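# Move white-capped square bottle from fridge to workbench

## Task

Remove the square bottle that has a white cap from the refrigerator, whose left door is fixed open, and set it down upright on the workbench. Every other item in the refrigerator must stay where it was. If the robot topples or is left leaning, the task counts as failed.

## Robot and tools

ROBOT. A LinearBot: an omnidirectional base carrying a column about 1.7 m high. A carriage rides up and down this column (lift_m) and holds two identical six-joint arms, left and right, each ending in a two-finger gripper. The arm bases sit roughly 0.57 m + lift_m above the floor, and parts of the carriage extend about 0.15 m lower. A hand reaches up to 0.78 m from its shoulder but only about 0.38 m below its arm base. A hand is about 0.16 m long and 0.1 m wide (0.14 m with fingers open); fingertips narrow to about 5 mm. The wrist camera sticks out 0.11 m to one side of joint 6's axis. Parked arm: joints 1 to 6 = 0, 0.05, 0.05, 1.45, 0, 0. With both parked, the footprint is about 0.85 m wide and 0.65 m long.

CAMERAS. carriage_camera is fixed on the carriage, facing forward and tilted about 20 degrees downward. left_wrist_camera and right_wrist_camera look out past each hand's fingertips. Calibration gives K in pixels (672x504 images) and T_world_to_cam, which maps base-frame points into the camera frame; expect small errors, larger for wrist cameras at long reach.

FRAMES. All positions are in metres. Base frame: origin on the floor below the base centre, x forward, y left, z up. left_hand and right_hand report, in this frame, the midpoint between that hand's finger pads, plus quat_wxyz; the hand's z axis runs along the fingers and they open along its y axis. base_odometry is in the odometry frame (the base frame at scene start), counts wheel rotation only (slip counts as motion), heading in rad, left positive, -3.142 to 3.142. Reported hand positions tend to be a bit high compared with reality, especially at long reach or under load.

move. One action per call. Arguments:
- base: an object with exactly one key, a relative offset measured from where the base last reported itself: translate_m (metres, forward +, -2 to 2), strafe_m (metres, left +, -2 to 2) or rotate_rad (radians, counter-clockwise/left +, -6.3 to 6.3).
- joints: an object of absolute targets, each named separately: lift_m (0 to 1 m); left_joint1_rad..left_joint6_rad and right_joint1_rad..right_joint6_rad; left_gripper_m and right_gripper_m (pad gap, 0 to 0.093 m). Joint 1 (-2.617 to 3.054) swings the arm about vertical, 0 straight ahead, + to the left. Joint 2 (0 to 3.141) is the shoulder: 0 upper arm level pointing back, 1.57 vertical, 3.14 level pointing forward. Joint 3 (0 to 3.141) is the elbow, 0 folded, 3.14 straight. Joint 4 (-1.57 to 1.57) pitches the wrist, + lifts the fingertips. Joint 5 (-1.57 to 1.57) yaws the wrist, + turns fingertips to the right (opposite sense to joint 1). Joint 6 (-2.094 to 2.094) rolls the hand, + clockwise seen from the forearm. Done tolerances: lift ±0.004, j1 ±0.02, j2 ±0.105, j3 ±0.06, j4 ±0.04, j5 ±0.025, j6 ±0.02, grippers ±0.004.
- speeds: optional per-action caps: translate_m and strafe_m 0.02 to 0.5 m/s, rotate_rad 0.05 to 1.57 rad/s, lift_m 0.08 to 0.25 m/s (top value is default).
- min_time_s: 0.1 to 8 s, the shortest duration for each arm and gripper motion; smooths and straightens arm paths.
- cameras: list from carriage_camera, left_wrist_camera, right_wrist_camera, all; omitted or null gives all, [] gives none.
All motions start together. A move with no action just reports. An action is capped at 15 s; a drive ends at 14 s with time_out. Unlisted joints may still be pushing toward earlier targets.

wait: seconds (0 to 10), plus cameras; commands nothing new.
zoom_image: camera and region [x0, y0, x1, y1] in pixels of that camera's latest image, at most 504 by 504.
read_manual: section "licences"; only URDF licence text.
finished_scene: scene = current scene number; irreversible, ends the scene; the bottle must stay upright on the workbench without help.

RESULTS. The pictures line lists image order. The move line reads done or the worst status. base_status and joint_status per motion: done (base: wheels turned the full amount, slip possible); off_target (stopped short, may still push); contact_stop or time_out (target dropped, holds in place); not_followed (an arm's targets were withheld, usually for near self- or arm-to-arm collision; to escape, resend one arm's current readings with joint 1 turned away, then the other arm next call); limit_stop_at_motor_heat (resend the target). on_its_own shows uncommanded behaviour; "held at" is a target, not a reading. motor_effort is percent of maximum, bracket = peak in last action; steadily dropping lift effort while lowering means a hand or load is resting on something. Joint torques wrap at ±28 N m for joints 1 to 3. Gripper on a hard object reads up to 0.005 m under its true width; closed on nothing reads 0.000 to 0.002. To release, command well above the reading. MOTOR HOT warns at 75 °C; OVER-TEMPERATURE FAULT at 100 °C drops that arm for 30 to 60 s. A refused call (out-of-range value) or one ended by a stop cancels later move, wait and finished_scene calls in the same reply; an invalid call (unknown key or camera) does not. The robot keeps executing its last command while you think.

AVOID. Arms clashing or pressing on each other. Tipping: keep the carriage low, arms in, loads light when driving; only images reveal a lean. Reversing under table edges. Leaving arms stretched out (heat); park them. Dropping or releasing a moving bottle, slamming, or knocking other fridge items. Arms have no contact stop and keep pushing; after a drive is stopped, back off about 0.2 m the way you came. Drives ignore arms bending against obstacles. Odometry drifts by a degree or two after turns.

Each tool is called after "Call:" by a JSON object that holds its "name" and its "arguments", one argument or row to a line.

## Session

Call:
{"name": "move", "arguments": {

}}

Scene clock: 0.00 s.
Joint torques (N m): no reading
base_odometry: x=+0.000 y=+0.000 heading=+0.000
base_status: not commanded
joint_positions: lift_m=+0.300 left_joint1_rad=-0.007 left_joint2_rad=+0.050 left_joint3_rad=+0.032 left_joint4_rad=+1.420 left_joint5_rad=+0.044 left_joint6_rad=+0.030 left_gripper_m=+0.09396 right_joint1_rad=+0.008 right_joint2_rad=+0.053 right_joint3_rad=+0.060 right_joint4_rad=+1.485 right_joint5_rad=+0.002 right_joint6_rad=-0.014 right_gripper_m=+0.09396
joint_status: not commanded
motor_effort: lift_m=+24 drive_wheels=-1
left_hand: x=+0.2762 y=+0.2938 z=+1.2770 quat_wxyz=(+0.996, +0.024, +0.083, +0.010) (m; base frame)
right_hand: x=+0.2532 y=-0.3019 z=+1.2865 quat_wxyz=(+0.999, +0.001, +0.040, -0.003) (m; base frame)
pictures: carriage_camera, left_wrist_camera, right_wrist_camera
camera_calibration:
carriage_camera: T_world_to_cam=[[0.0454457, -0.998547, 0.0289474, -0.039313], [-0.353787, -0.0431872, -0.934329, 1.22887], [0.934221, 0.03222, -0.355235, 0.336645], [0, 0, 0, 1]] pos_world=[0.122044, 0.00296896, 1.2689]
left_wrist_camera: T_world_to_cam=[[-0.015181, -0.999148, -0.0383812, 0.34547], [0.682506, 0.0176978, -0.730666, 0.738714], [0.730722, -0.0372876, 0.681656, -0.938003], [0, 0, 0, 1]] pos_world=[0.186488, 0.297126, 1.19241]
right_wrist_camera: T_world_to_cam=[[0.0306207, -0.998955, 0.0339222, -0.351459], [0.748529, 0.000427049, -0.663102, 0.666306], [0.662394, 0.0456964, 0.74776, -0.992872], [0, 0, 0, 1]] pos_world=[0.169685, -0.306006, 1.19618]

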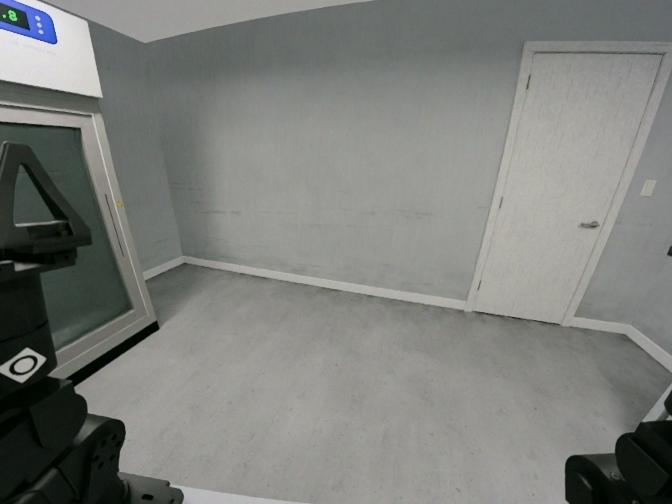

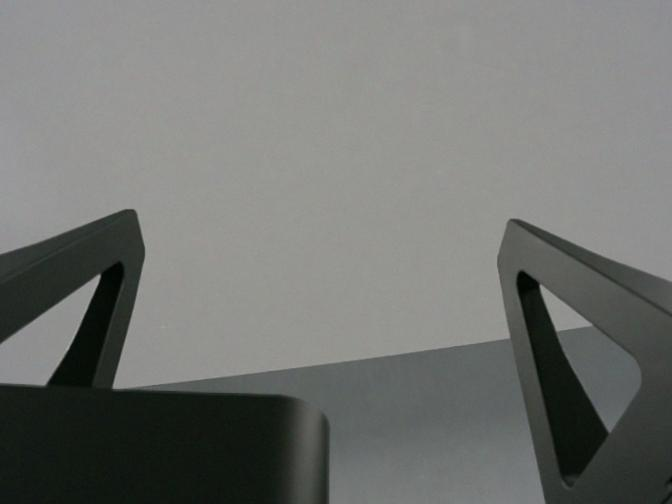

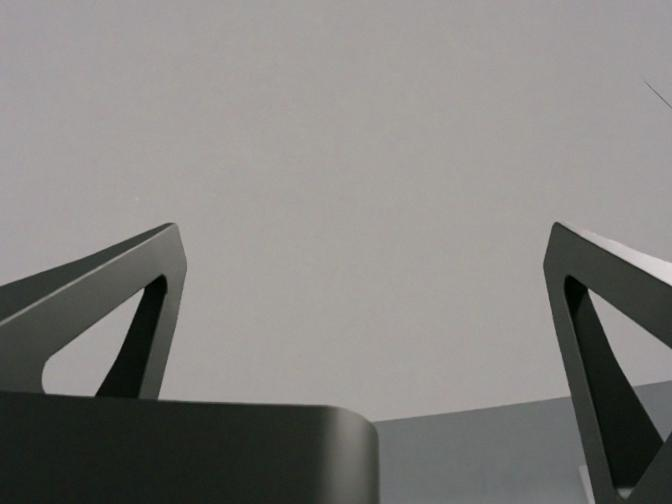

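Call:
{"name": "move", "arguments": {
  "base": {"rotate_rad": 1.37},
  "joints": {"lift_m": 0.4},
  "cameras": ["carriage_camera"]
}}

Call:
{"name": "zoom_image", "arguments": {
  "camera": "carriage_camera",
  "region": [200, 100, 400, 260]
}}

Scene clock: 32.77 s.
Joint torques (N m): left_arm=[0.34 3.75 4.98 0.03 -0.07 0] | right_arm=[0.05 3.33 6.04 -0.3 -0.02 -0.16]
move: done
base_odometry: x=+0.000 y=+0.000 heading=+1.370
base_status: done
joint_positions: lift_m=+0.400 left_joint1_rad=-0.007 left_joint2_rad=+0.050 left_joint3_rad=+0.032 left_joint4_rad=+1.420 left_joint5_rad=+0.044 left_joint6_rad=+0.030 left_gripper_m=+0.09397 right_joint1_rad=+0.008 right_joint2_rad=+0.053 right_joint3_rad=+0.060 right_joint4_rad=+1.484 right_joint5_rad=+0.002 right_joint6_rad=-0.014 right_gripper_m=+0.09397
joint_status: all done
motor_effort: lift_m=+26(32) drive_wheels=+6(13)
left_hand: x=+0.2764 y=+0.2938 z=+1.3767 quat_wxyz=(+0.996, +0.024, +0.084, +0.010) (m; base frame)
right_hand: x=+0.2533 y=-0.3019 z=+1.3863 quat_wxyz=(+0.999, +0.001, +0.040, -0.003) (m; base frame)
pictures: carriage_camera
camera_calibration:
carriage_camera: T_world_to_cam=[[0.0454457, -0.998547, 0.0289474, -0.0422026], [-0.353787, -0.0431872, -0.934329, 1.32214], [0.934221, 0.03222, -0.355235, 0.372106], [0, 0, 0, 1]] pos_world=[0.122044, 0.00296896, 1.36872]

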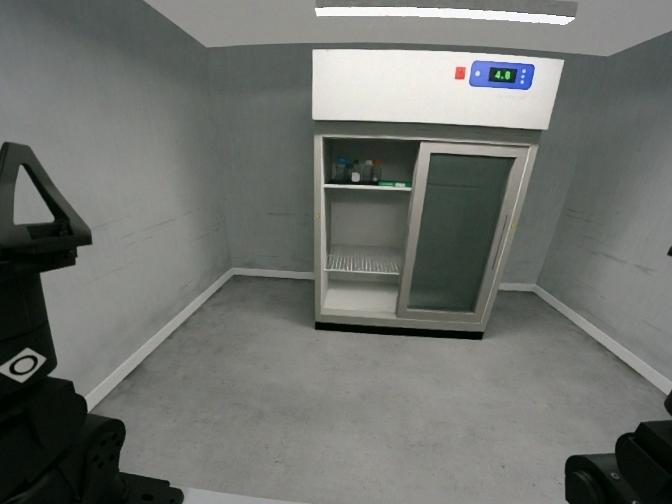

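Scaled by 2.520 from the camera's 672x504 image, which has a finer 960x720 frame.

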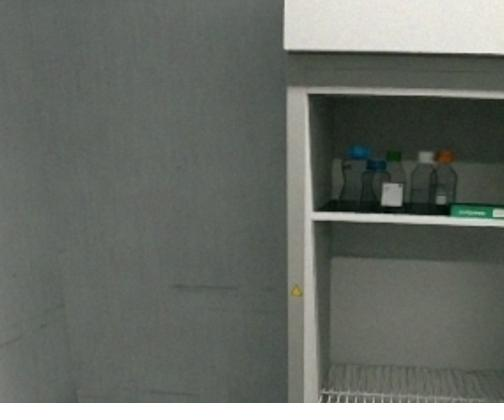

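Call:
{"name": "move", "arguments": {
  "base": {"strafe_m": -0.42},
  "joints": {"lift_m": 0.347, "left_joint1_rad": 0.0, "left_joint2_rad": 1.57, "left_joint3_rad": 1.57, "left_joint4_rad": 0.3, "left_joint5_rad": 0.0, "left_joint6_rad": 0.0, "left_gripper_m": 0.072},
  "cameras": []
}}

Call:
{"name": "move", "arguments": {
  "base": {"translate_m": 0.95},
  "speeds": {"translate_m": 0.4},
  "cameras": ["carriage_camera", "left_wrist_camera"]
}}

Scene clock: 81.37 s.
Joint torques (N m): left_arm=[0.81 -7.76 8.54 1.98 -0.12 -0.12] | right_arm=[0.01 3.32 6.05 -0.31 -0.02 -0.16]
move: done
base_odometry: x=+0.412 y=-0.083 heading=+1.370
base_status: done
joint_positions: lift_m=+0.347 left_joint1_rad=-0.005 left_joint2_rad=+1.568 left_joint3_rad=+1.540 left_joint4_rad=+0.309 left_joint5_rad=+0.009 left_joint6_rad=+0.012 left_gripper_m=+0.07213 right_joint1_rad=+0.009 right_joint2_rad=+0.053 right_joint3_rad=+0.060 right_joint4_rad=+1.485 right_joint5_rad=+0.002 right_joint6_rad=-0.014 right_gripper_m=+0.09397
joint_status: all done
motor_effort: lift_m=+22(22) drive_wheels=-4(17)
left_hand: x=+0.7349 y=+0.2976 z=+1.3984 quat_wxyz=(+0.799, +0.008, +0.601, +0.000) (m; base frame)
right_hand: x=+0.2532 y=-0.3019 z=+1.3338 quat_wxyz=(+0.999, +0.001, +0.040, -0.003) (m; base frame)
pictures: none
No camera images: "cameras" was empty.

Scene clock: 85.63 s.
Joint torques (N m): left_arm=[0.77 -7.79 8.28 2.02 -0.12 -0.11] | right_arm=[0.02 3.32 6.02 -0.3 -0.02 -0.16]
move: done
base_odometry: x=+0.602 y=+0.847 heading=+1.370
base_status: done
joint_positions: lift_m=+0.347 left_joint1_rad=-0.005 left_joint2_rad=+1.568 left_joint3_rad=+1.542 left_joint4_rad=+0.304 left_joint5_rad=+0.008 left_joint6_rad=+0.011 left_gripper_m=+0.07213 right_joint1_rad=+0.009 right_joint2_rad=+0.053 right_joint3_rad=+0.060 right_joint4_rad=+1.484 right_joint5_rad=+0.002 right_joint6_rad=-0.014 right_gripper_m=+0.09397
joint_status: not commanded
motor_effort: lift_m=+22(22) drive_wheels=-5(15)
left_hand: x=+0.7351 y=+0.2977 z=+1.3979 quat_wxyz=(+0.798, +0.008, +0.603, +0.000) (m; base frame)
right_hand: x=+0.2533 y=-0.3019 z=+1.3338 quat_wxyz=(+0.999, +0.001, +0.040, -0.003) (m; base frame)
pictures: carriage_camera, left_wrist_camera
camera_calibration:
carriage_camera: T_world_to_cam=[[0.0454457, -0.998547, 0.0289474, -0.0406817], [-0.353787, -0.0431872, -0.934329, 1.27305], [0.934221, 0.03222, -0.355235, 0.353441], [0, 0, 0, 1]] pos_world=[0.122044, 0.00296896, 1.31618]
left_wrist_camera: T_world_to_cam=[[-0.0135374, -0.99972, 0.0193965, 0.279203], [-0.366366, -0.0130901, -0.930379, 1.57316], [0.930372, -0.0197012, -0.366086, -0.0430195], [0, 0, 0, 1]] pos_world=[0.620155, 0.29887, 1.44247]

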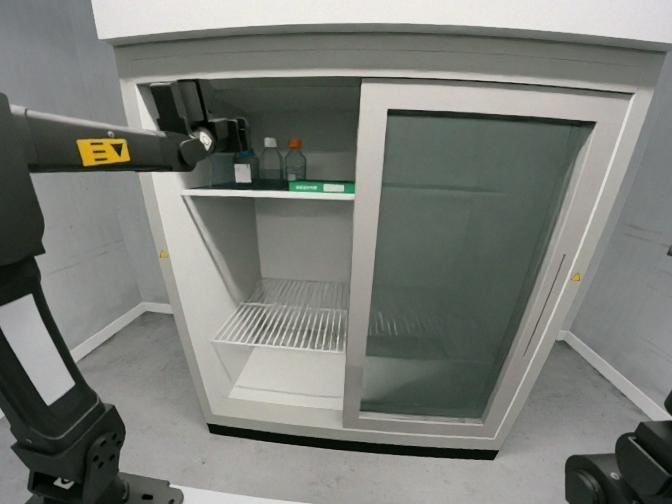

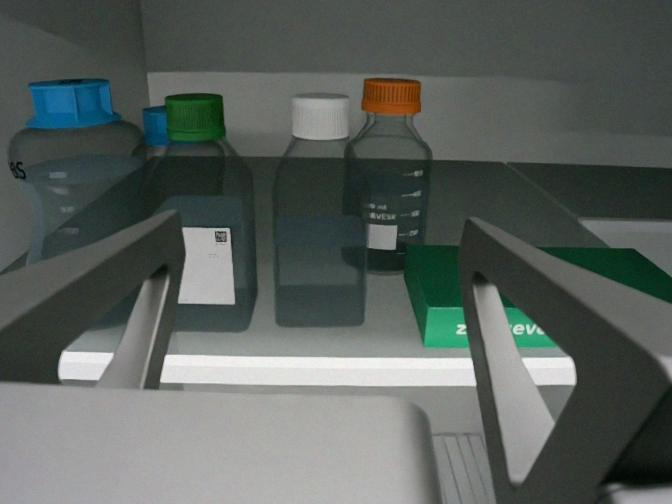

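Call:
{"name": "move", "arguments": {
  "base": {"translate_m": 0.175},
  "speeds": {"translate_m": 0.2},
  "cameras": ["left_wrist_camera"]
}}

Scene clock: 104.20 s.
Joint torques (N m): left_arm=[0.79 -7.87 8.36 2.07 -0.11 -0.12] | right_arm=[0.01 3.34 6.06 -0.32 -0.02 -0.16]
move: done
base_odometry: x=+0.637 y=+1.019 heading=+1.369
base_status: done
joint_positions: lift_m=+0.347 left_joint1_rad=-0.005 left_joint2_rad=+1.568 left_joint3_rad=+1.542 left_joint4_rad=+0.303 left_joint5_rad=+0.008 left_joint6_rad=+0.011 left_gripper_m=+0.07213 right_joint1_rad=+0.009 right_joint2_rad=+0.053 right_joint3_rad=+0.060 right_joint4_rad=+1.485 right_joint5_rad=+0.002 right_joint6_rad=-0.014 right_gripper_m=+0.09397
joint_status: not commanded
motor_effort: lift_m=+22(22) drive_wheels=-5(14)
left_hand: x=+0.7352 y=+0.2977 z=+1.3976 quat_wxyz=(+0.798, +0.008, +0.603, +0.000) (m; base frame)
right_hand: x=+0.2530 y=-0.3019 z=+1.3338 quat_wxyz=(+0.999, +0.001, +0.039, -0.003) (m; base frame)
pictures: left_wrist_camera
camera_calibration:
left_wrist_camera: T_world_to_cam=[[-0.0135152, -0.99972, 0.0194059, 0.279179], [-0.36743, -0.0130845, -0.929959, 1.57313], [0.929953, -0.0196989, -0.367151, -0.0413944], [0, 0, 0, 1]] pos_world=[0.620283, 0.298869, 1.44233]

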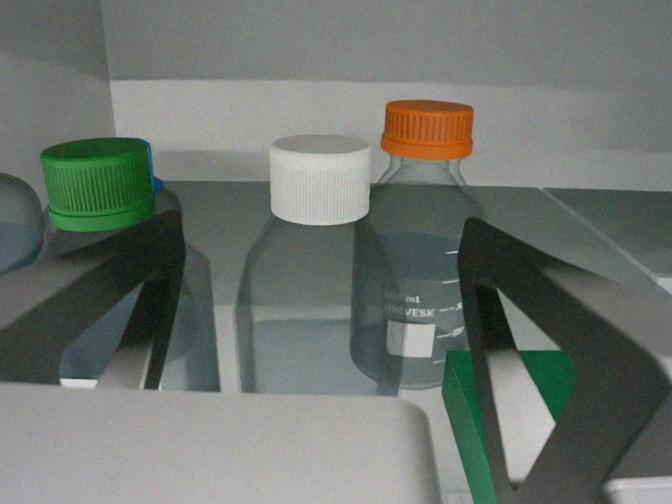

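Call:
{"name": "move", "arguments": {
  "base": {"translate_m": 0.101},
  "joints": {"lift_m": 0.343},
  "speeds": {"translate_m": 0.1},
  "cameras": ["left_wrist_camera"]
}}

Call:
{"name": "move", "arguments": {
  "joints": {"left_gripper_m": 0.046},
  "min_time_s": 0.8,
  "cameras": ["left_wrist_camera"]
}}

Scene clock: 119.00 s.
Joint torques (N m): left_arm=[0.8 -7.73 8.25 2.07 -0.11 -0.11] | right_arm=[0.02 3.33 6.04 -0.32 -0.02 -0.16]
move: done
base_odometry: x=+0.657 y=+1.118 heading=+1.369
base_status: done
joint_positions: lift_m=+0.343 left_joint1_rad=-0.005 left_joint2_rad=+1.568 left_joint3_rad=+1.543 left_joint4_rad=+0.301 left_joint5_rad=+0.008 left_joint6_rad=+0.011 left_gripper_m=+0.07213 right_joint1_rad=+0.009 right_joint2_rad=+0.053 right_joint3_rad=+0.060 right_joint4_rad=+1.486 right_joint5_rad=+0.002 right_joint6_rad=-0.014 right_gripper_m=+0.09397
joint_status: all done
motor_effort: lift_m=+21(23) drive_wheels=-5(15)
left_hand: x=+0.7351 y=+0.2977 z=+1.3943 quat_wxyz=(+0.798, +0.008, +0.603, +0.000) (m; base frame)
right_hand: x=+0.2529 y=-0.3019 z=+1.3299 quat_wxyz=(+0.999, +0.001, +0.039, -0.003) (m; base frame)
pictures: left_wrist_camera
camera_calibration:
left_wrist_camera: T_world_to_cam=[[-0.0135226, -0.99972, 0.0194028, 0.279252], [-0.367076, -0.0130864, -0.930099, 1.56993], [0.930093, -0.0196997, -0.366796, -0.0430918], [0, 0, 0, 1]] pos_world=[0.620138, 0.29887, 1.43897]

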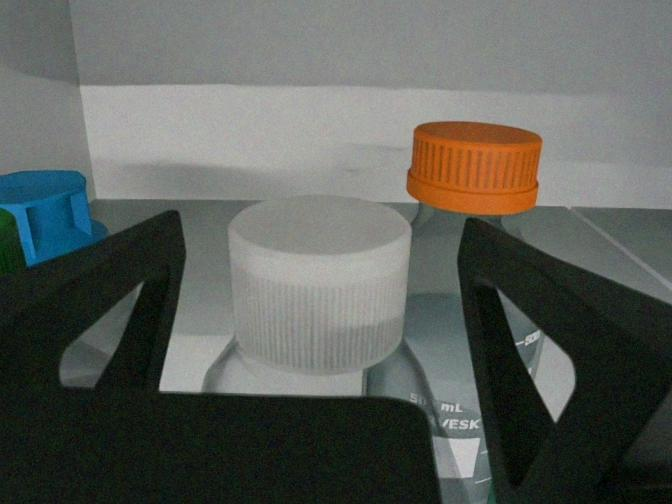

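Scene clock: 120.10 s.
Joint torques (N m): left_arm=[0.8 -7.75 8.25 2.08 -0.12 -0.11] | right_arm=[0.01 3.33 6.05 -0.32 -0.02 -0.16]
move: done
base_odometry: x=+0.657 y=+1.118 heading=+1.369
base_status: not commanded
joint_positions: lift_m=+0.343 left_joint1_rad=-0.005 left_joint2_rad=+1.568 left_joint3_rad=+1.543 left_joint4_rad=+0.301 left_joint5_rad=+0.008 left_joint6_rad=+0.011 left_gripper_m=+0.04614 right_joint1_rad=+0.009 right_joint2_rad=+0.053 right_joint3_rad=+0.060 right_joint4_rad=+1.486 right_joint5_rad=+0.002 right_joint6_rad=-0.014 right_gripper_m=+0.09397
joint_status: all done
motor_effort: lift_m=+21(21) drive_wheels=-4(7)
left_hand: x=+0.7351 y=+0.2977 z=+1.3943 quat_wxyz=(+0.798, +0.008, +0.603, +0.000) (m; base frame)
right_hand: x=+0.2529 y=-0.3019 z=+1.3299 quat_wxyz=(+0.999, +0.001, +0.039, -0.003) (m; base frame)
pictures: left_wrist_camera
camera_calibration:
left_wrist_camera: T_world_to_cam=[[-0.0136266, -0.999712, 0.0197697, 0.278815], [-0.367082, -0.0133895, -0.930092, 1.57001], [0.930089, -0.0199311, -0.366793, -0.0430238], [0, 0, 0, 1]] pos_world=[0.620139, 0.298898, 1.43897]

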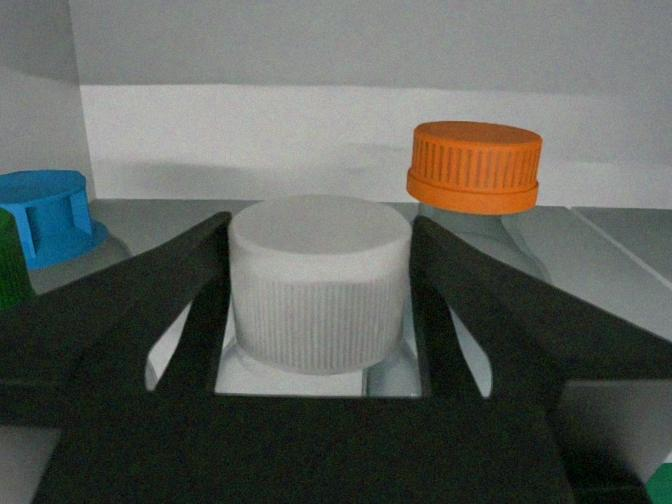

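Call:
{"name": "move", "arguments": {
  "joints": {"left_gripper_m": 0.032},
  "min_time_s": 0.8,
  "cameras": []
}}

Call:
{"name": "move", "arguments": {
  "joints": {"lift_m": 0.383, "left_joint4_rad": 0.40},
  "speeds": {"lift_m": 0.08},
  "min_time_s": 0.8,
  "cameras": ["carriage_camera", "left_wrist_camera"]
}}

Call:
{"name": "zoom_image", "arguments": {
  "camera": "carriage_camera",
  "region": [120, 50, 330, 230]
}}

Scene clock: 134.87 s.
Joint torques (N m): left_arm=[0.79 -7.77 8.24 2.08 -0.1 -0.1] | right_arm=[0.03 3.34 6.05 -0.32 -0.02 -0.16]
move: off_target
base_odometry: x=+0.657 y=+1.118 heading=+1.369
base_status: not commanded
joint_positions: lift_m=+0.343 left_joint1_rad=-0.005 left_joint2_rad=+1.568 left_joint3_rad=+1.543 left_joint4_rad=+0.301 left_joint5_rad=+0.007 left_joint6_rad=+0.010 left_gripper_m=+0.04135 right_joint1_rad=+0.009 right_joint2_rad=+0.053 right_joint3_rad=+0.060 right_joint4_rad=+1.486 right_joint5_rad=+0.002 right_joint6_rad=-0.014 right_gripper_m=+0.09397
joint_status: left_gripper_m off_target (ended at +0.04138, target +0.03200)
motor_effort: lift_m=+21(21) drive_wheels=-4(7)
left_hand: x=+0.7351 y=+0.2979 z=+1.3943 quat_wxyz=(+0.798, +0.007, +0.603, +0.000) (m; base frame)
right_hand: x=+0.2529 y=-0.3019 z=+1.3299 quat_wxyz=(+0.999, +0.001, +0.039, -0.003) (m; base frame)
pictures: none
No camera images: "cameras" was empty.

Scene clock: 135.97 s.
Joint torques (N m): left_arm=[0.8 -9.74 8.12 3.35 -0.11 -0.1] | right_arm=[0.02 3.34 6.06 -0.32 -0.02 -0.15]
move: off_target
base_odometry: x=+0.657 y=+1.118 heading=+1.369
base_status: not commanded
joint_positions: lift_m=+0.383 left_joint1_rad=-0.005 left_joint2_rad=+1.588 left_joint3_rad=+1.543 left_joint4_rad=+0.294 left_joint5_rad=+0.007 left_joint6_rad=+0.010 left_gripper_m=+0.04135 right_joint1_rad=+0.009 right_joint2_rad=+0.053 right_joint3_rad=+0.060 right_joint4_rad=+1.486 right_joint5_rad=+0.002 right_joint6_rad=-0.014 right_gripper_m=+0.09397
joint_status: left_joint4_rad off_target (ended at +0.294, target +0.400); the others done
motor_effort: lift_m=+26(32) drive_wheels=-3(7)
left_hand: x=+0.7432 y=+0.2979 z=+1.4222 quat_wxyz=(+0.790, +0.007, +0.614, +0.000) (m; base frame)
right_hand: x=+0.2529 y=-0.3019 z=+1.3693 quat_wxyz=(+0.999, +0.001, +0.039, -0.003) (m; base frame)
pictures: carriage_camera, left_wrist_camera
camera_calibration:
carriage_camera: T_world_to_cam=[[0.0454457, -0.998547, 0.0289474, -0.0417082], [-0.353787, -0.0431872, -0.934329, 1.30618], [0.934221, 0.03222, -0.355235, 0.366038], [0, 0, 0, 1]] pos_world=[0.122044, 0.00296896, 1.35164]
left_wrist_camera: T_world_to_cam=[[-0.0122615, -0.999696, 0.0213795, 0.275219], [-0.392138, -0.0148609, -0.919787, 1.60333], [0.919825, -0.0196616, -0.391836, 0.00282537], [0, 0, 0, 1]] pos_world=[0.629501, 0.299018, 1.46994]

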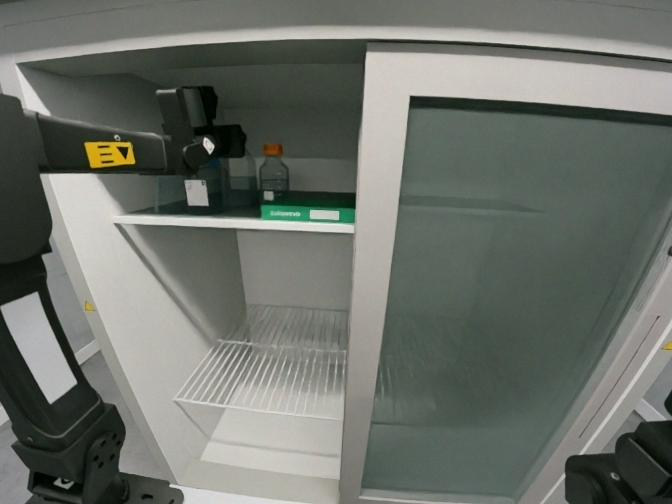

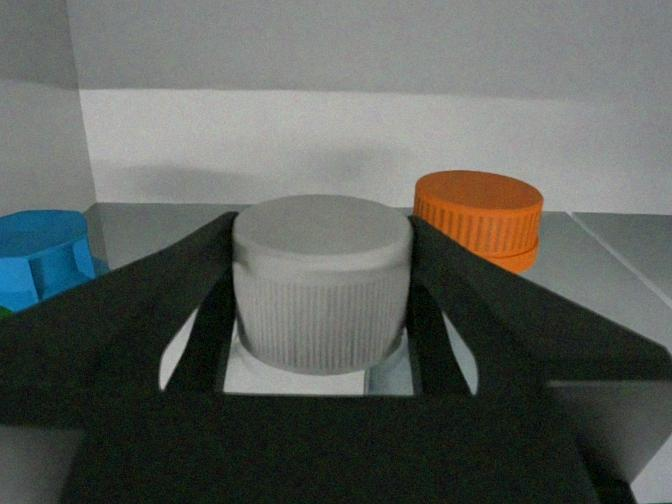

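Scaled by 2.400 from the camera's 672x504 image, which has a finer 960x720 frame.

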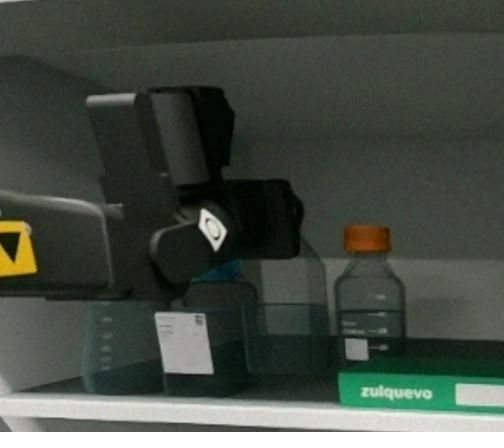

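Call:
{"name": "move", "arguments": {
  "base": {"translate_m": -0.3},
  "speeds": {"translate_m": 0.18},
  "cameras": []
}}

Call:
{"name": "move", "arguments": {
  "base": {"translate_m": -0.5},
  "speeds": {"translate_m": 0.35},
  "cameras": ["carriage_camera"]
}}

Call:
{"name": "move", "arguments": {
  "base": {"rotate_rad": -3.1416},
  "joints": {"lift_m": 0.25, "left_joint3_rad": 0.77, "left_joint4_rad": 1.2},
  "speeds": {"rotate_rad": 0.8},
  "min_time_s": 3.0,
  "cameras": ["carriage_camera", "left_wrist_camera"]
}}

Scene clock: 167.37 s.
Joint torques (N m): left_arm=[0.77 -9.84 8.12 3.22 -0.1 -0.1] | right_arm=[0.02 3.37 6.04 -0.31 -0.02 -0.15]
move: done
base_odometry: x=+0.597 y=+0.824 heading=+1.369
base_status: done
joint_positions: lift_m=+0.383 left_joint1_rad=-0.005 left_joint2_rad=+1.590 left_joint3_rad=+1.543 left_joint4_rad=+0.302 left_joint5_rad=+0.007 left_joint6_rad=+0.010 left_gripper_m=+0.04135 right_joint1_rad=+0.009 right_joint2_rad=+0.053 right_joint3_rad=+0.060 right_joint4_rad=+1.485 right_joint5_rad=+0.002 right_joint6_rad=-0.014 right_gripper_m=+0.09397
joint_status: not commanded
motor_effort: lift_m=+26(26) drive_wheels=-2(13)
left_hand: x=+0.7433 y=+0.2979 z=+1.4232 quat_wxyz=(+0.791, +0.007, +0.611, +0.000) (m; base frame)
right_hand: x=+0.2531 y=-0.3019 z=+1.3693 quat_wxyz=(+0.999, +0.001, +0.039, -0.003) (m; base frame)
pictures: none
No camera images: "cameras" was empty.

Scene clock: 170.47 s.
Joint torques (N m): left_arm=[0.79 -9.91 8.25 3.22 -0.1 -0.11] | right_arm=[0.01 3.34 6.04 -0.32 -0.02 -0.16]
move: done
base_odometry: x=+0.497 y=+0.334 heading=+1.369
base_status: done
joint_positions: lift_m=+0.383 left_joint1_rad=-0.005 left_joint2_rad=+1.590 left_joint3_rad=+1.543 left_joint4_rad=+0.305 left_joint5_rad=+0.006 left_joint6_rad=+0.010 left_gripper_m=+0.04135 right_joint1_rad=+0.009 right_joint2_rad=+0.053 right_joint3_rad=+0.060 right_joint4_rad=+1.486 right_joint5_rad=+0.002 right_joint6_rad=-0.014 right_gripper_m=+0.09397
joint_status: not commanded
motor_effort: lift_m=+26(26) drive_wheels=-3(12)
left_hand: x=+0.7431 y=+0.2979 z=+1.4240 quat_wxyz=(+0.792, +0.007, +0.610, +0.000) (m; base frame)
right_hand: x=+0.2529 y=-0.3019 z=+1.3693 quat_wxyz=(+0.999, +0.001, +0.039, -0.003) (m; base frame)
pictures: carriage_camera
camera_calibration:
carriage_camera: T_world_to_cam=[[0.0454457, -0.998547, 0.0289474, -0.0417082], [-0.353787, -0.0431872, -0.934329, 1.30618], [0.934221, 0.03222, -0.355235, 0.366038], [0, 0, 0, 1]] pos_world=[0.122044, 0.00296896, 1.35164]

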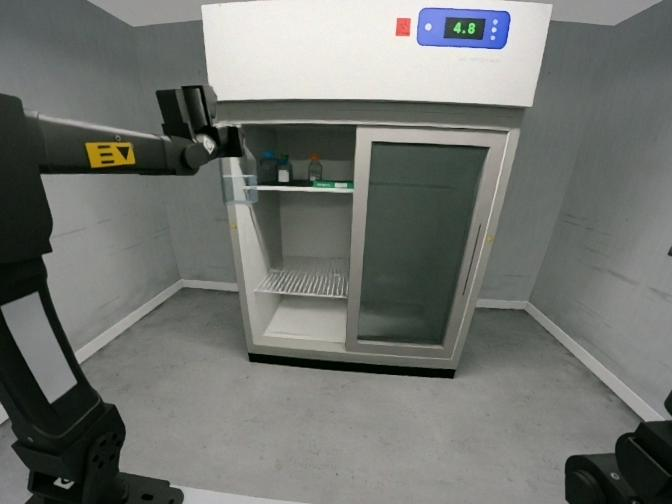

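Scene clock: 175.70 s.
Joint torques (N m): left_arm=[0.35 -9.68 6.06 3.33 -0.04 -0.08] | right_arm=[0.03 3.34 6.05 -0.3 -0.02 -0.15]
move: off_target
base_odometry: x=+0.497 y=+0.334 heading=-1.772
base_status: done
joint_positions: lift_m=+0.250 left_joint1_rad=+0.000 left_joint2_rad=+1.596 left_joint3_rad=+0.764 left_joint4_rad=+1.094 left_joint5_rad=+0.001 left_joint6_rad=+0.008 left_gripper_m=+0.04135 right_joint1_rad=+0.009 right_joint2_rad=+0.053 right_joint3_rad=+0.060 right_joint4_rad=+1.484 right_joint5_rad=+0.002 right_joint6_rad=-0.014 right_gripper_m=+0.09398
joint_status: left_joint4_rad off_target (ended at +1.094, target +1.200); the others done
motor_effort: lift_m=+22(23) drive_wheels=+4(14)
left_hand: x=+0.7064 y=+0.3015 z=+1.1028 quat_wxyz=(+0.793, +0.003, +0.609, +0.003) (m; base frame)
right_hand: x=+0.2533 y=-0.3019 z=+1.2368 quat_wxyz=(+0.999, +0.001, +0.040, -0.003) (m; base frame)
pictures: carriage_camera, left_wrist_camera
camera_calibration:
carriage_camera: T_world_to_cam=[[0.0454457, -0.998547, 0.0289474, -0.0378738], [-0.353787, -0.0431872, -0.934329, 1.18242], [0.934221, 0.03222, -0.355235, 0.318983], [0, 0, 0, 1]] pos_world=[0.122044, 0.00296896, 1.21918]
left_wrist_camera: T_world_to_cam=[[-0.00206403, -0.999702, 0.0243442, 0.274715], [-0.380702, -0.0217256, -0.924442, 1.29439], [0.924695, -0.011176, -0.380544, -0.106868], [0, 0, 0, 1]] pos_world=[0.592163, 0.30156, 1.14923]

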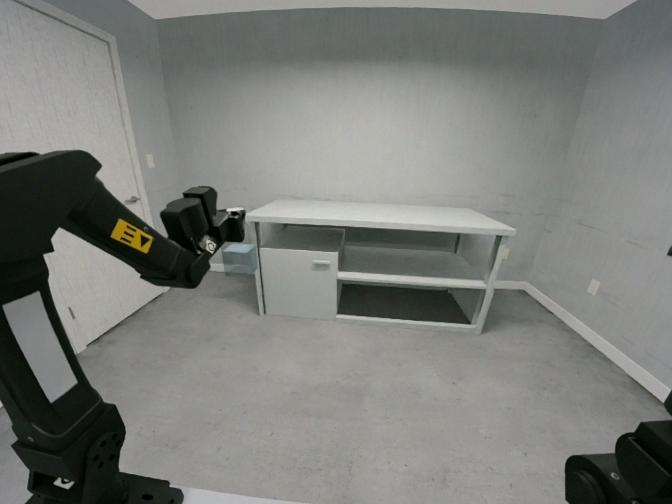

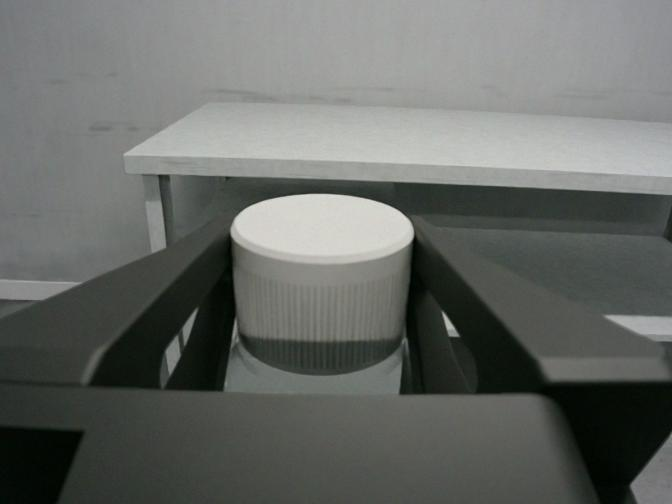

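Call:
{"name": "move", "arguments": {
  "base": {"translate_m": 0.95},
  "speeds": {"translate_m": 0.35},
  "cameras": ["carriage_camera"]
}}

Call:
{"name": "move", "arguments": {
  "joints": {"lift_m": 0.198},
  "speeds": {"lift_m": 0.1},
  "cameras": ["carriage_camera"]
}}

Call:
{"name": "zoom_image", "arguments": {
  "camera": "carriage_camera",
  "region": [140, 160, 320, 340]
}}

Scene clock: 212.67 s.
Joint torques (N m): left_arm=[0.34 -9.69 6.15 3.25 -0.04 -0.08] | right_arm=[0.02 3.3 6.04 -0.3 -0.02 -0.16]
move: done
base_odometry: x=+0.306 y=-0.597 heading=-1.773
base_status: done
joint_positions: lift_m=+0.250 left_joint1_rad=+0.000 left_joint2_rad=+1.596 left_joint3_rad=+0.764 left_joint4_rad=+1.098 left_joint5_rad=+0.001 left_joint6_rad=+0.008 left_gripper_m=+0.04135 right_joint1_rad=+0.009 right_joint2_rad=+0.053 right_joint3_rad=+0.060 right_joint4_rad=+1.484 right_joint5_rad=+0.002 right_joint6_rad=-0.014 right_gripper_m=+0.09398
joint_status: not commanded
motor_effort: lift_m=+22(22) drive_wheels=-6(17)
left_hand: x=+0.7061 y=+0.3015 z=+1.1039 quat_wxyz=(+0.795, +0.003, +0.607, +0.003) (m; base frame)
right_hand: x=+0.2533 y=-0.3019 z=+1.2368 quat_wxyz=(+0.999, +0.001, +0.040, -0.003) (m; base frame)
pictures: carriage_camera
camera_calibration:
carriage_camera: T_world_to_cam=[[0.0454457, -0.998547, 0.0289474, -0.0378738], [-0.353787, -0.0431872, -0.934329, 1.18242], [0.934221, 0.03222, -0.355235, 0.318983], [0, 0, 0, 1]] pos_world=[0.122044, 0.00296896, 1.21918]

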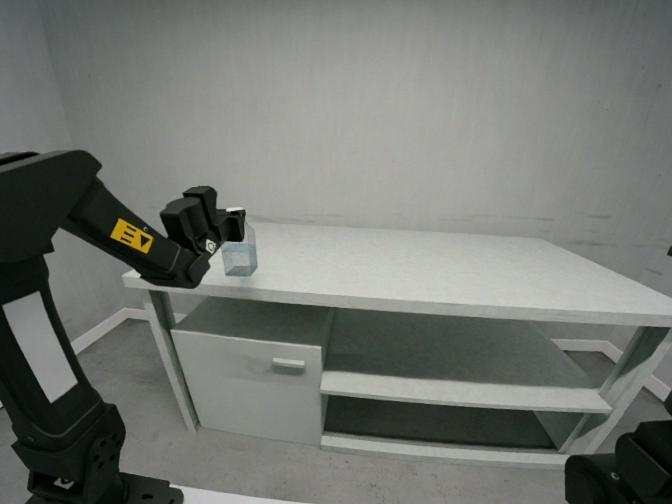

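Scene clock: 213.60 s.
Joint torques (N m): left_arm=[0.32 -9.73 6.63 3.26 -0.04 -0.08] | right_arm=[0.03 3.37 6 -0.29 -0.02 -0.16]
move: done
base_odometry: x=+0.306 y=-0.597 heading=-1.773
base_status: not commanded
joint_positions: lift_m=+0.198 left_joint1_rad=+0.000 left_joint2_rad=+1.596 left_joint3_rad=+0.758 left_joint4_rad=+1.101 left_joint5_rad=+0.001 left_joint6_rad=+0.008 left_gripper_m=+0.04135 right_joint1_rad=+0.009 right_joint2_rad=+0.053 right_joint3_rad=+0.060 right_joint4_rad=+1.484 right_joint5_rad=+0.002 right_joint6_rad=-0.014 right_gripper_m=+0.09398
joint_status: all done
motor_effort: lift_m=+22(22) drive_wheels=+8(9)
left_hand: x=+0.7055 y=+0.3015 z=+1.0496 quat_wxyz=(+0.793, +0.003, +0.609, +0.003) (m; base frame)
right_hand: x=+0.2533 y=-0.3019 z=+1.1848 quat_wxyz=(+0.999, +0.001, +0.040, -0.003) (m; base frame)
pictures: carriage_camera
camera_calibration:
carriage_camera: T_world_to_cam=[[0.0454457, -0.998547, 0.0289474, -0.0363684], [-0.353787, -0.0431872, -0.934329, 1.13383], [0.934221, 0.03222, -0.355235, 0.30051], [0, 0, 0, 1]] pos_world=[0.122044, 0.00296896, 1.16718]

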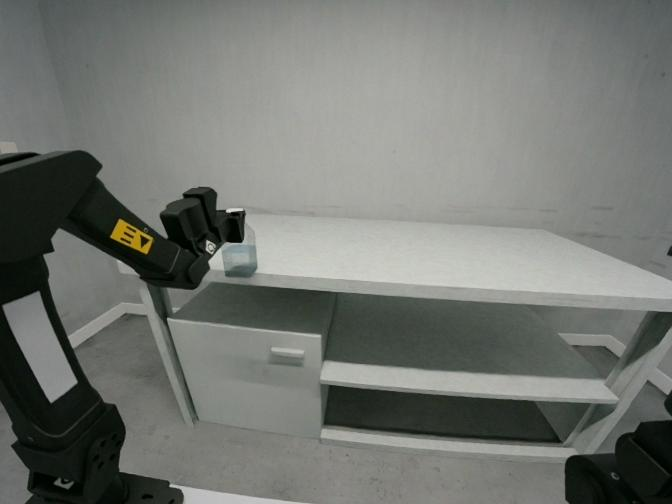

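Scaled by 2.800 from the camera's 672x504 image, which has a finer 960x720 frame.

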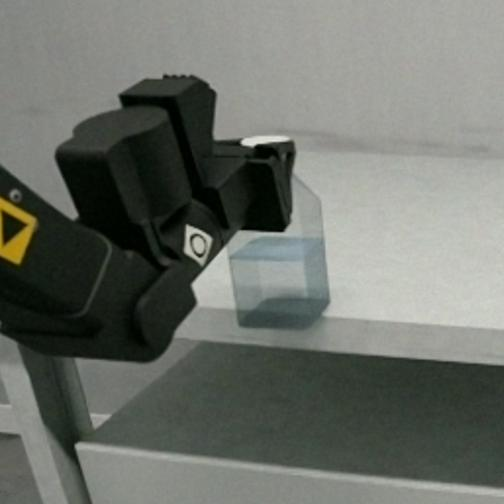

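Call:
{"name": "move", "arguments": {
  "joints": {"lift_m": 0.24},
  "cameras": []
}}

Call:
{"name": "move", "arguments": {
  "base": {"translate_m": 0.18},
  "speeds": {"translate_m": 0.2},
  "cameras": []
}}

Call:
{"name": "move", "arguments": {
  "joints": {"lift_m": 0.19},
  "speeds": {"lift_m": 0.08},
  "cameras": ["carriage_camera"]
}}

Call:
{"name": "zoom_image", "arguments": {
  "camera": "carriage_camera",
  "region": [140, 160, 320, 340]
}}

Scene clock: 230.10 s.
Joint torques (N m): left_arm=[0.35 -9.66 6.93 3.12 -0.04 -0.09] | right_arm=[0.03 3.33 6.02 -0.29 -0.02 -0.15]
move: done
base_odometry: x=+0.306 y=-0.597 heading=-1.773
base_status: not commanded
joint_positions: lift_m=+0.240 left_joint1_rad=+0.000 left_joint2_rad=+1.596 left_joint3_rad=+0.753 left_joint4_rad=+1.112 left_joint5_rad=+0.001 left_joint6_rad=+0.008 left_gripper_m=+0.04135 right_joint1_rad=+0.009 right_joint2_rad=+0.053 right_joint3_rad=+0.060 right_joint4_rad=+1.484 right_joint5_rad=+0.002 right_joint6_rad=-0.014 right_gripper_m=+0.09398
joint_status: all done
motor_effort: lift_m=+26(32) drive_wheels=+5(9)
left_hand: x=+0.7044 y=+0.3015 z=+1.0919 quat_wxyz=(+0.796, +0.003, +0.606, +0.003) (m; base frame)
right_hand: x=+0.2534 y=-0.3019 z=+1.2263 quat_wxyz=(+0.999, +0.001, +0.040, -0.003) (m; base frame)
pictures: none
No camera images: "cameras" was empty.

Scene clock: 232.17 s.
Joint torques (N m): left_arm=[0.35 -9.65 6.75 3.14 -0.04 -0.09] | right_arm=[0.01 3.33 6.06 -0.31 -0.02 -0.16]
move: done
base_odometry: x=+0.270 y=-0.773 heading=-1.774
base_status: done
joint_positions: lift_m=+0.240 left_joint1_rad=+0.000 left_joint2_rad=+1.596 left_joint3_rad=+0.753 left_joint4_rad=+1.110 left_joint5_rad=+0.001 left_joint6_rad=+0.008 left_gripper_m=+0.04135 right_joint1_rad=+0.009 right_joint2_rad=+0.053 right_joint3_rad=+0.060 right_joint4_rad=+1.485 right_joint5_rad=+0.002 right_joint6_rad=-0.014 right_gripper_m=+0.09398
joint_status: not commanded
motor_effort: lift_m=+26(26) drive_wheels=-9(15)
left_hand: x=+0.7045 y=+0.3015 z=+1.0914 quat_wxyz=(+0.795, +0.003, +0.607, +0.003) (m; base frame)
right_hand: x=+0.2530 y=-0.3019 z=+1.2263 quat_wxyz=(+0.999, +0.001, +0.039, -0.003) (m; base frame)
pictures: none
No camera images: "cameras" was empty.

Scene clock: 233.17 s.
Joint torques (N m): left_arm=[0.35 -9.66 6.89 3.12 -0.04 -0.08] | right_arm=[0.01 3.34 6.04 -0.3 -0.02 -0.15]
move: done
base_odometry: x=+0.270 y=-0.773 heading=-1.774
base_status: not commanded
joint_positions: lift_m=+0.190 left_joint1_rad=+0.000 left_joint2_rad=+1.596 left_joint3_rad=+0.753 left_joint4_rad=+1.112 left_joint5_rad=+0.001 left_joint6_rad=+0.008 left_gripper_m=+0.04135 right_joint1_rad=+0.009 right_joint2_rad=+0.053 right_joint3_rad=+0.060 right_joint4_rad=+1.485 right_joint5_rad=+0.002 right_joint6_rad=-0.014 right_gripper_m=+0.09398
joint_status: all done
motor_effort: lift_m=+22(22) drive_wheels=+5(10)
left_hand: x=+0.7044 y=+0.3014 z=+1.0424 quat_wxyz=(+0.795, +0.003, +0.606, +0.003) (m; base frame)
right_hand: x=+0.2531 y=-0.3019 z=+1.1769 quat_wxyz=(+0.999, +0.001, +0.039, -0.003) (m; base frame)
pictures: carriage_camera
camera_calibration:
carriage_camera: T_world_to_cam=[[0.0454457, -0.998547, 0.0289474, -0.0361386], [-0.353787, -0.0431872, -0.934329, 1.12641], [0.934221, 0.03222, -0.355235, 0.297689], [0, 0, 0, 1]] pos_world=[0.122044, 0.00296896, 1.15924]

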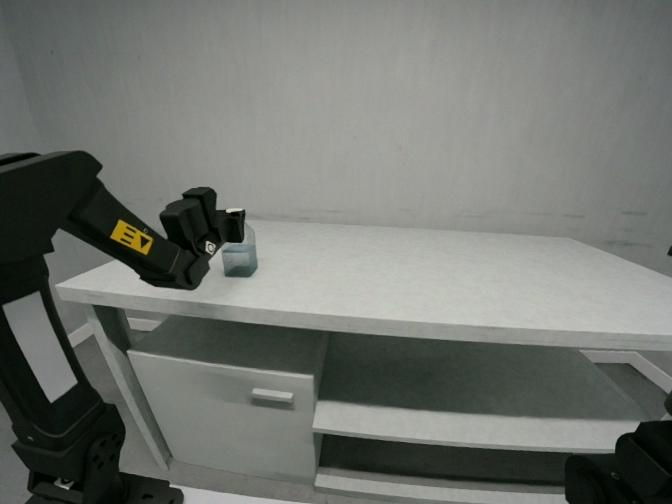

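Scaled by 2.800 from the camera's 672x504 image, which has a finer 960x720 frame.

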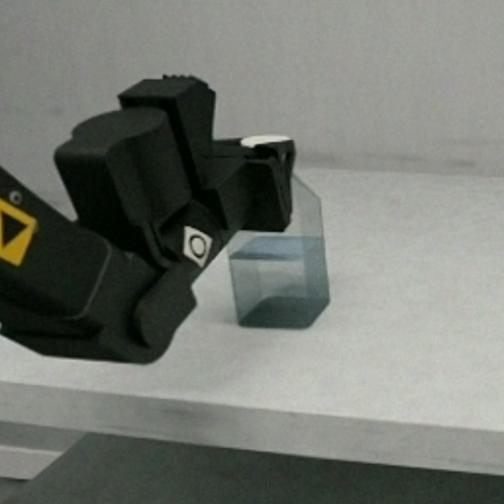

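Call:
{"name": "move", "arguments": {
  "joints": {"lift_m": 0.181},
  "speeds": {"lift_m": 0.08},
  "cameras": []
}}

Call:
{"name": "move", "arguments": {
  "joints": {"left_joint4_rad": 1.14},
  "min_time_s": 0.8,
  "cameras": ["carriage_camera"]
}}

Call:
{"name": "zoom_image", "arguments": {
  "camera": "carriage_camera",
  "region": [160, 170, 300, 310]
}}

Scene clock: 243.70 s.
Joint torques (N m): left_arm=[0.38 -9.65 6.87 2.69 -0.05 -0.08] | right_arm=[0.01 3.41 6.11 -0.3 -0.02 -0.15]
move: done
base_odometry: x=+0.270 y=-0.773 heading=-1.774
base_status: not commanded
joint_positions: lift_m=+0.181 left_joint1_rad=+0.000 left_joint2_rad=+1.596 left_joint3_rad=+0.753 left_joint4_rad=+1.144 left_joint5_rad=+0.001 left_joint6_rad=+0.008 left_gripper_m=+0.04135 right_joint1_rad=+0.009 right_joint2_rad=+0.053 right_joint3_rad=+0.060 right_joint4_rad=+1.485 right_joint5_rad=+0.002 right_joint6_rad=-0.014 right_gripper_m=+0.09398
joint_status: all done
motor_effort: lift_m=+22(23) drive_wheels=+7(8)
left_hand: x=+0.7022 y=+0.3014 z=+1.0410 quat_wxyz=(+0.805, +0.003, +0.593, +0.003) (m; base frame)
right_hand: x=+0.2531 y=-0.3019 z=+1.1679 quat_wxyz=(+0.999, +0.001, +0.039, -0.003) (m; base frame)
pictures: none
No camera images: "cameras" was empty.

Scene clock: 244.80 s.
Joint torques (N m): left_arm=[0.32 -9.63 6.84 2.08 -0.04 -0.08] | right_arm=[0.01 3.34 6.05 -0.31 -0.02 -0.16]
move: done
base_odometry: x=+0.270 y=-0.773 heading=-1.774
base_status: not commanded
joint_positions: lift_m=+0.181 left_joint1_rad=+0.000 left_joint2_rad=+1.596 left_joint3_rad=+0.753 left_joint4_rad=+1.139 left_joint5_rad=+0.001 left_joint6_rad=+0.008 left_gripper_m=+0.04135 right_joint1_rad=+0.009 right_joint2_rad=+0.053 right_joint3_rad=+0.060 right_joint4_rad=+1.485 right_joint5_rad=+0.002 right_joint6_rad=-0.014 right_gripper_m=+0.09398
joint_status: all done
motor_effort: lift_m=+22(22) drive_wheels=+6(10)
left_hand: x=+0.7026 y=+0.3014 z=+1.0399 quat_wxyz=(+0.804, +0.003, +0.595, +0.003) (m; base frame)
right_hand: x=+0.2531 y=-0.3019 z=+1.1679 quat_wxyz=(+0.999, +0.001, +0.039, -0.003) (m; base frame)
pictures: carriage_camera
camera_calibration:
carriage_camera: T_world_to_cam=[[0.0454457, -0.998547, 0.0289474, -0.0358778], [-0.353787, -0.0431872, -0.934329, 1.118], [0.934221, 0.03222, -0.355235, 0.294489], [0, 0, 0, 1]] pos_world=[0.122044, 0.00296896, 1.15023]

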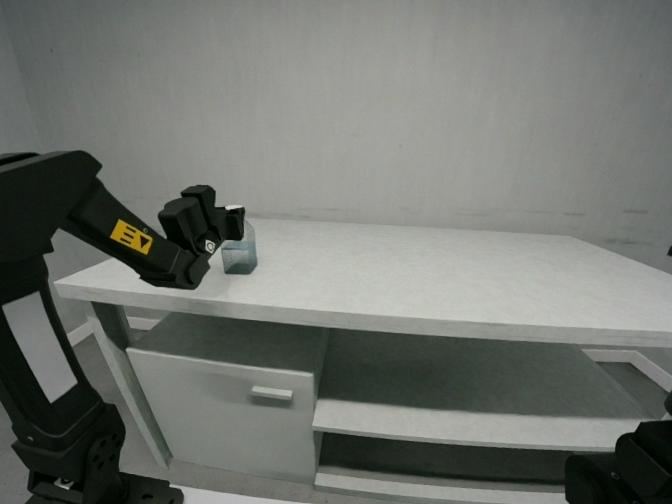

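Scaled by 3.600 from the camera's 672x504 image, which has a finer 960x720 frame.

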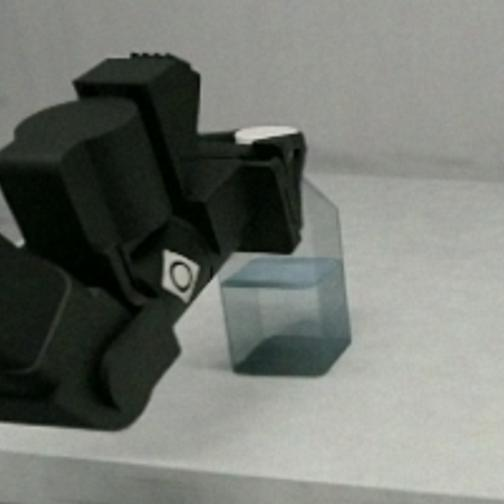

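Call:
{"name": "move", "arguments": {
  "joints": {"left_joint4_rad": 1.115},
  "min_time_s": 0.8,
  "cameras": []
}}

Call:
{"name": "move", "arguments": {
  "joints": {"left_gripper_m": 0.045},
  "min_time_s": 1.0,
  "cameras": []
}}

Call:
{"name": "move", "arguments": {
  "joints": {"left_gripper_m": 0.08},
  "min_time_s": 1.0,
  "cameras": ["carriage_camera", "left_wrist_camera"]
}}

Scene clock: 267.80 s.
Joint torques (N m): left_arm=[0.32 -9.33 6.86 1.89 -0.05 -0.09] | right_arm=[0.02 3.34 6.04 -0.31 -0.02 -0.16]
move: done
base_odometry: x=+0.270 y=-0.773 heading=-1.774
base_status: not commanded
joint_positions: lift_m=+0.181 left_joint1_rad=+0.000 left_joint2_rad=+1.593 left_joint3_rad=+0.753 left_joint4_rad=+1.131 left_joint5_rad=+0.001 left_joint6_rad=+0.008 left_gripper_m=+0.04135 right_joint1_rad=+0.009 right_joint2_rad=+0.053 right_joint3_rad=+0.060 right_joint4_rad=+1.485 right_joint5_rad=+0.002 right_joint6_rad=-0.014 right_gripper_m=+0.09398
joint_status: all done
motor_effort: lift_m=+22(22) drive_wheels=+6(10)
left_hand: x=+0.7025 y=+0.3014 z=+1.0394 quat_wxyz=(+0.802, +0.003, +0.597, +0.003) (m; base frame)
right_hand: x=+0.2531 y=-0.3019 z=+1.1679 quat_wxyz=(+0.999, +0.001, +0.039, -0.003) (m; base frame)
pictures: none
No camera images: "cameras" was empty.

Scene clock: 269.10 s.
Joint torques (N m): left_arm=[0.38 -9.33 6.83 1.98 -0.05 -0.08] | right_arm=[0.02 3.34 6.05 -0.31 -0.02 -0.16]
move: done
base_odometry: x=+0.270 y=-0.773 heading=-1.774
base_status: not commanded
joint_positions: lift_m=+0.181 left_joint1_rad=+0.000 left_joint2_rad=+1.593 left_joint3_rad=+0.753 left_joint4_rad=+1.124 left_joint5_rad=+0.001 left_joint6_rad=+0.008 left_gripper_m=+0.04489 right_joint1_rad=+0.009 right_joint2_rad=+0.053 right_joint3_rad=+0.060 right_joint4_rad=+1.485 right_joint5_rad=+0.002 right_joint6_rad=-0.014 right_gripper_m=+0.09398
joint_status: all done
motor_effort: lift_m=+22(22) drive_wheels=+5(9)
left_hand: x=+0.7030 y=+0.3014 z=+1.0377 quat_wxyz=(+0.800, +0.003, +0.600, +0.003) (m; base frame)
right_hand: x=+0.2531 y=-0.3019 z=+1.1679 quat_wxyz=(+0.999, +0.001, +0.039, -0.003) (m; base frame)
pictures: none
No camera images: "cameras" was empty.

Scene clock: 270.40 s.
Joint torques (N m): left_arm=[0.34 -9.32 6.86 1.98 -0.05 -0.08] | right_arm=[0.02 3.34 6.04 -0.31 -0.02 -0.15]
move: done
base_odometry: x=+0.270 y=-0.773 heading=-1.774
base_status: not commanded
joint_positions: lift_m=+0.181 left_joint1_rad=+0.000 left_joint2_rad=+1.593 left_joint3_rad=+0.753 left_joint4_rad=+1.124 left_joint5_rad=+0.001 left_joint6_rad=+0.008 left_gripper_m=+0.07986 right_joint1_rad=+0.009 right_joint2_rad=+0.053 right_joint3_rad=+0.060 right_joint4_rad=+1.485 right_joint5_rad=+0.002 right_joint6_rad=-0.014 right_gripper_m=+0.09398
joint_status: all done
motor_effort: lift_m=+22(22) drive_wheels=+7(8)
left_hand: x=+0.7030 y=+0.3014 z=+1.0376 quat_wxyz=(+0.800, +0.003, +0.600, +0.003) (m; base frame)
right_hand: x=+0.2531 y=-0.3019 z=+1.1679 quat_wxyz=(+0.999, +0.001, +0.039, -0.003) (m; base frame)
pictures: carriage_camera, left_wrist_camera
camera_calibration:
carriage_camera: T_world_to_cam=[[0.0454457, -0.998547, 0.0289474, -0.0358778], [-0.353787, -0.0431872, -0.934329, 1.118], [0.934221, 0.03222, -0.355235, 0.294489], [0, 0, 0, 1]] pos_world=[0.122044, 0.00296896, 1.15023]
left_wrist_camera: T_world_to_cam=[[-0.00297754, -0.999703, 0.0241921, 0.277031], [-0.359809, -0.021501, -0.932778, 1.22672], [0.933021, -0.0114819, -0.359638, -0.15601], [0, 0, 0, 1]] pos_world=[0.587772, 0.301533, 1.08145]

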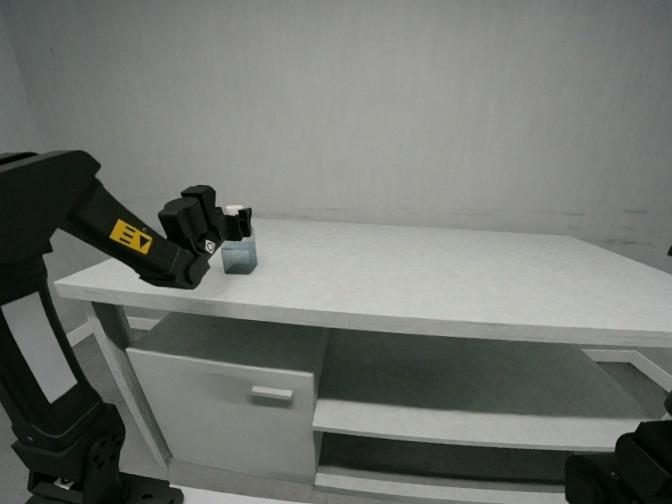

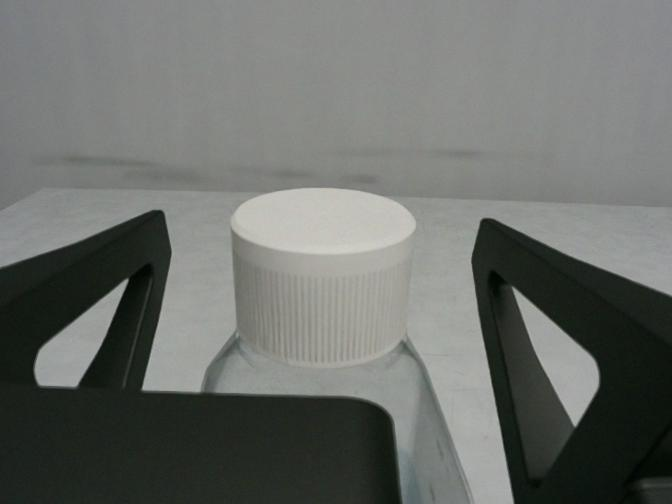

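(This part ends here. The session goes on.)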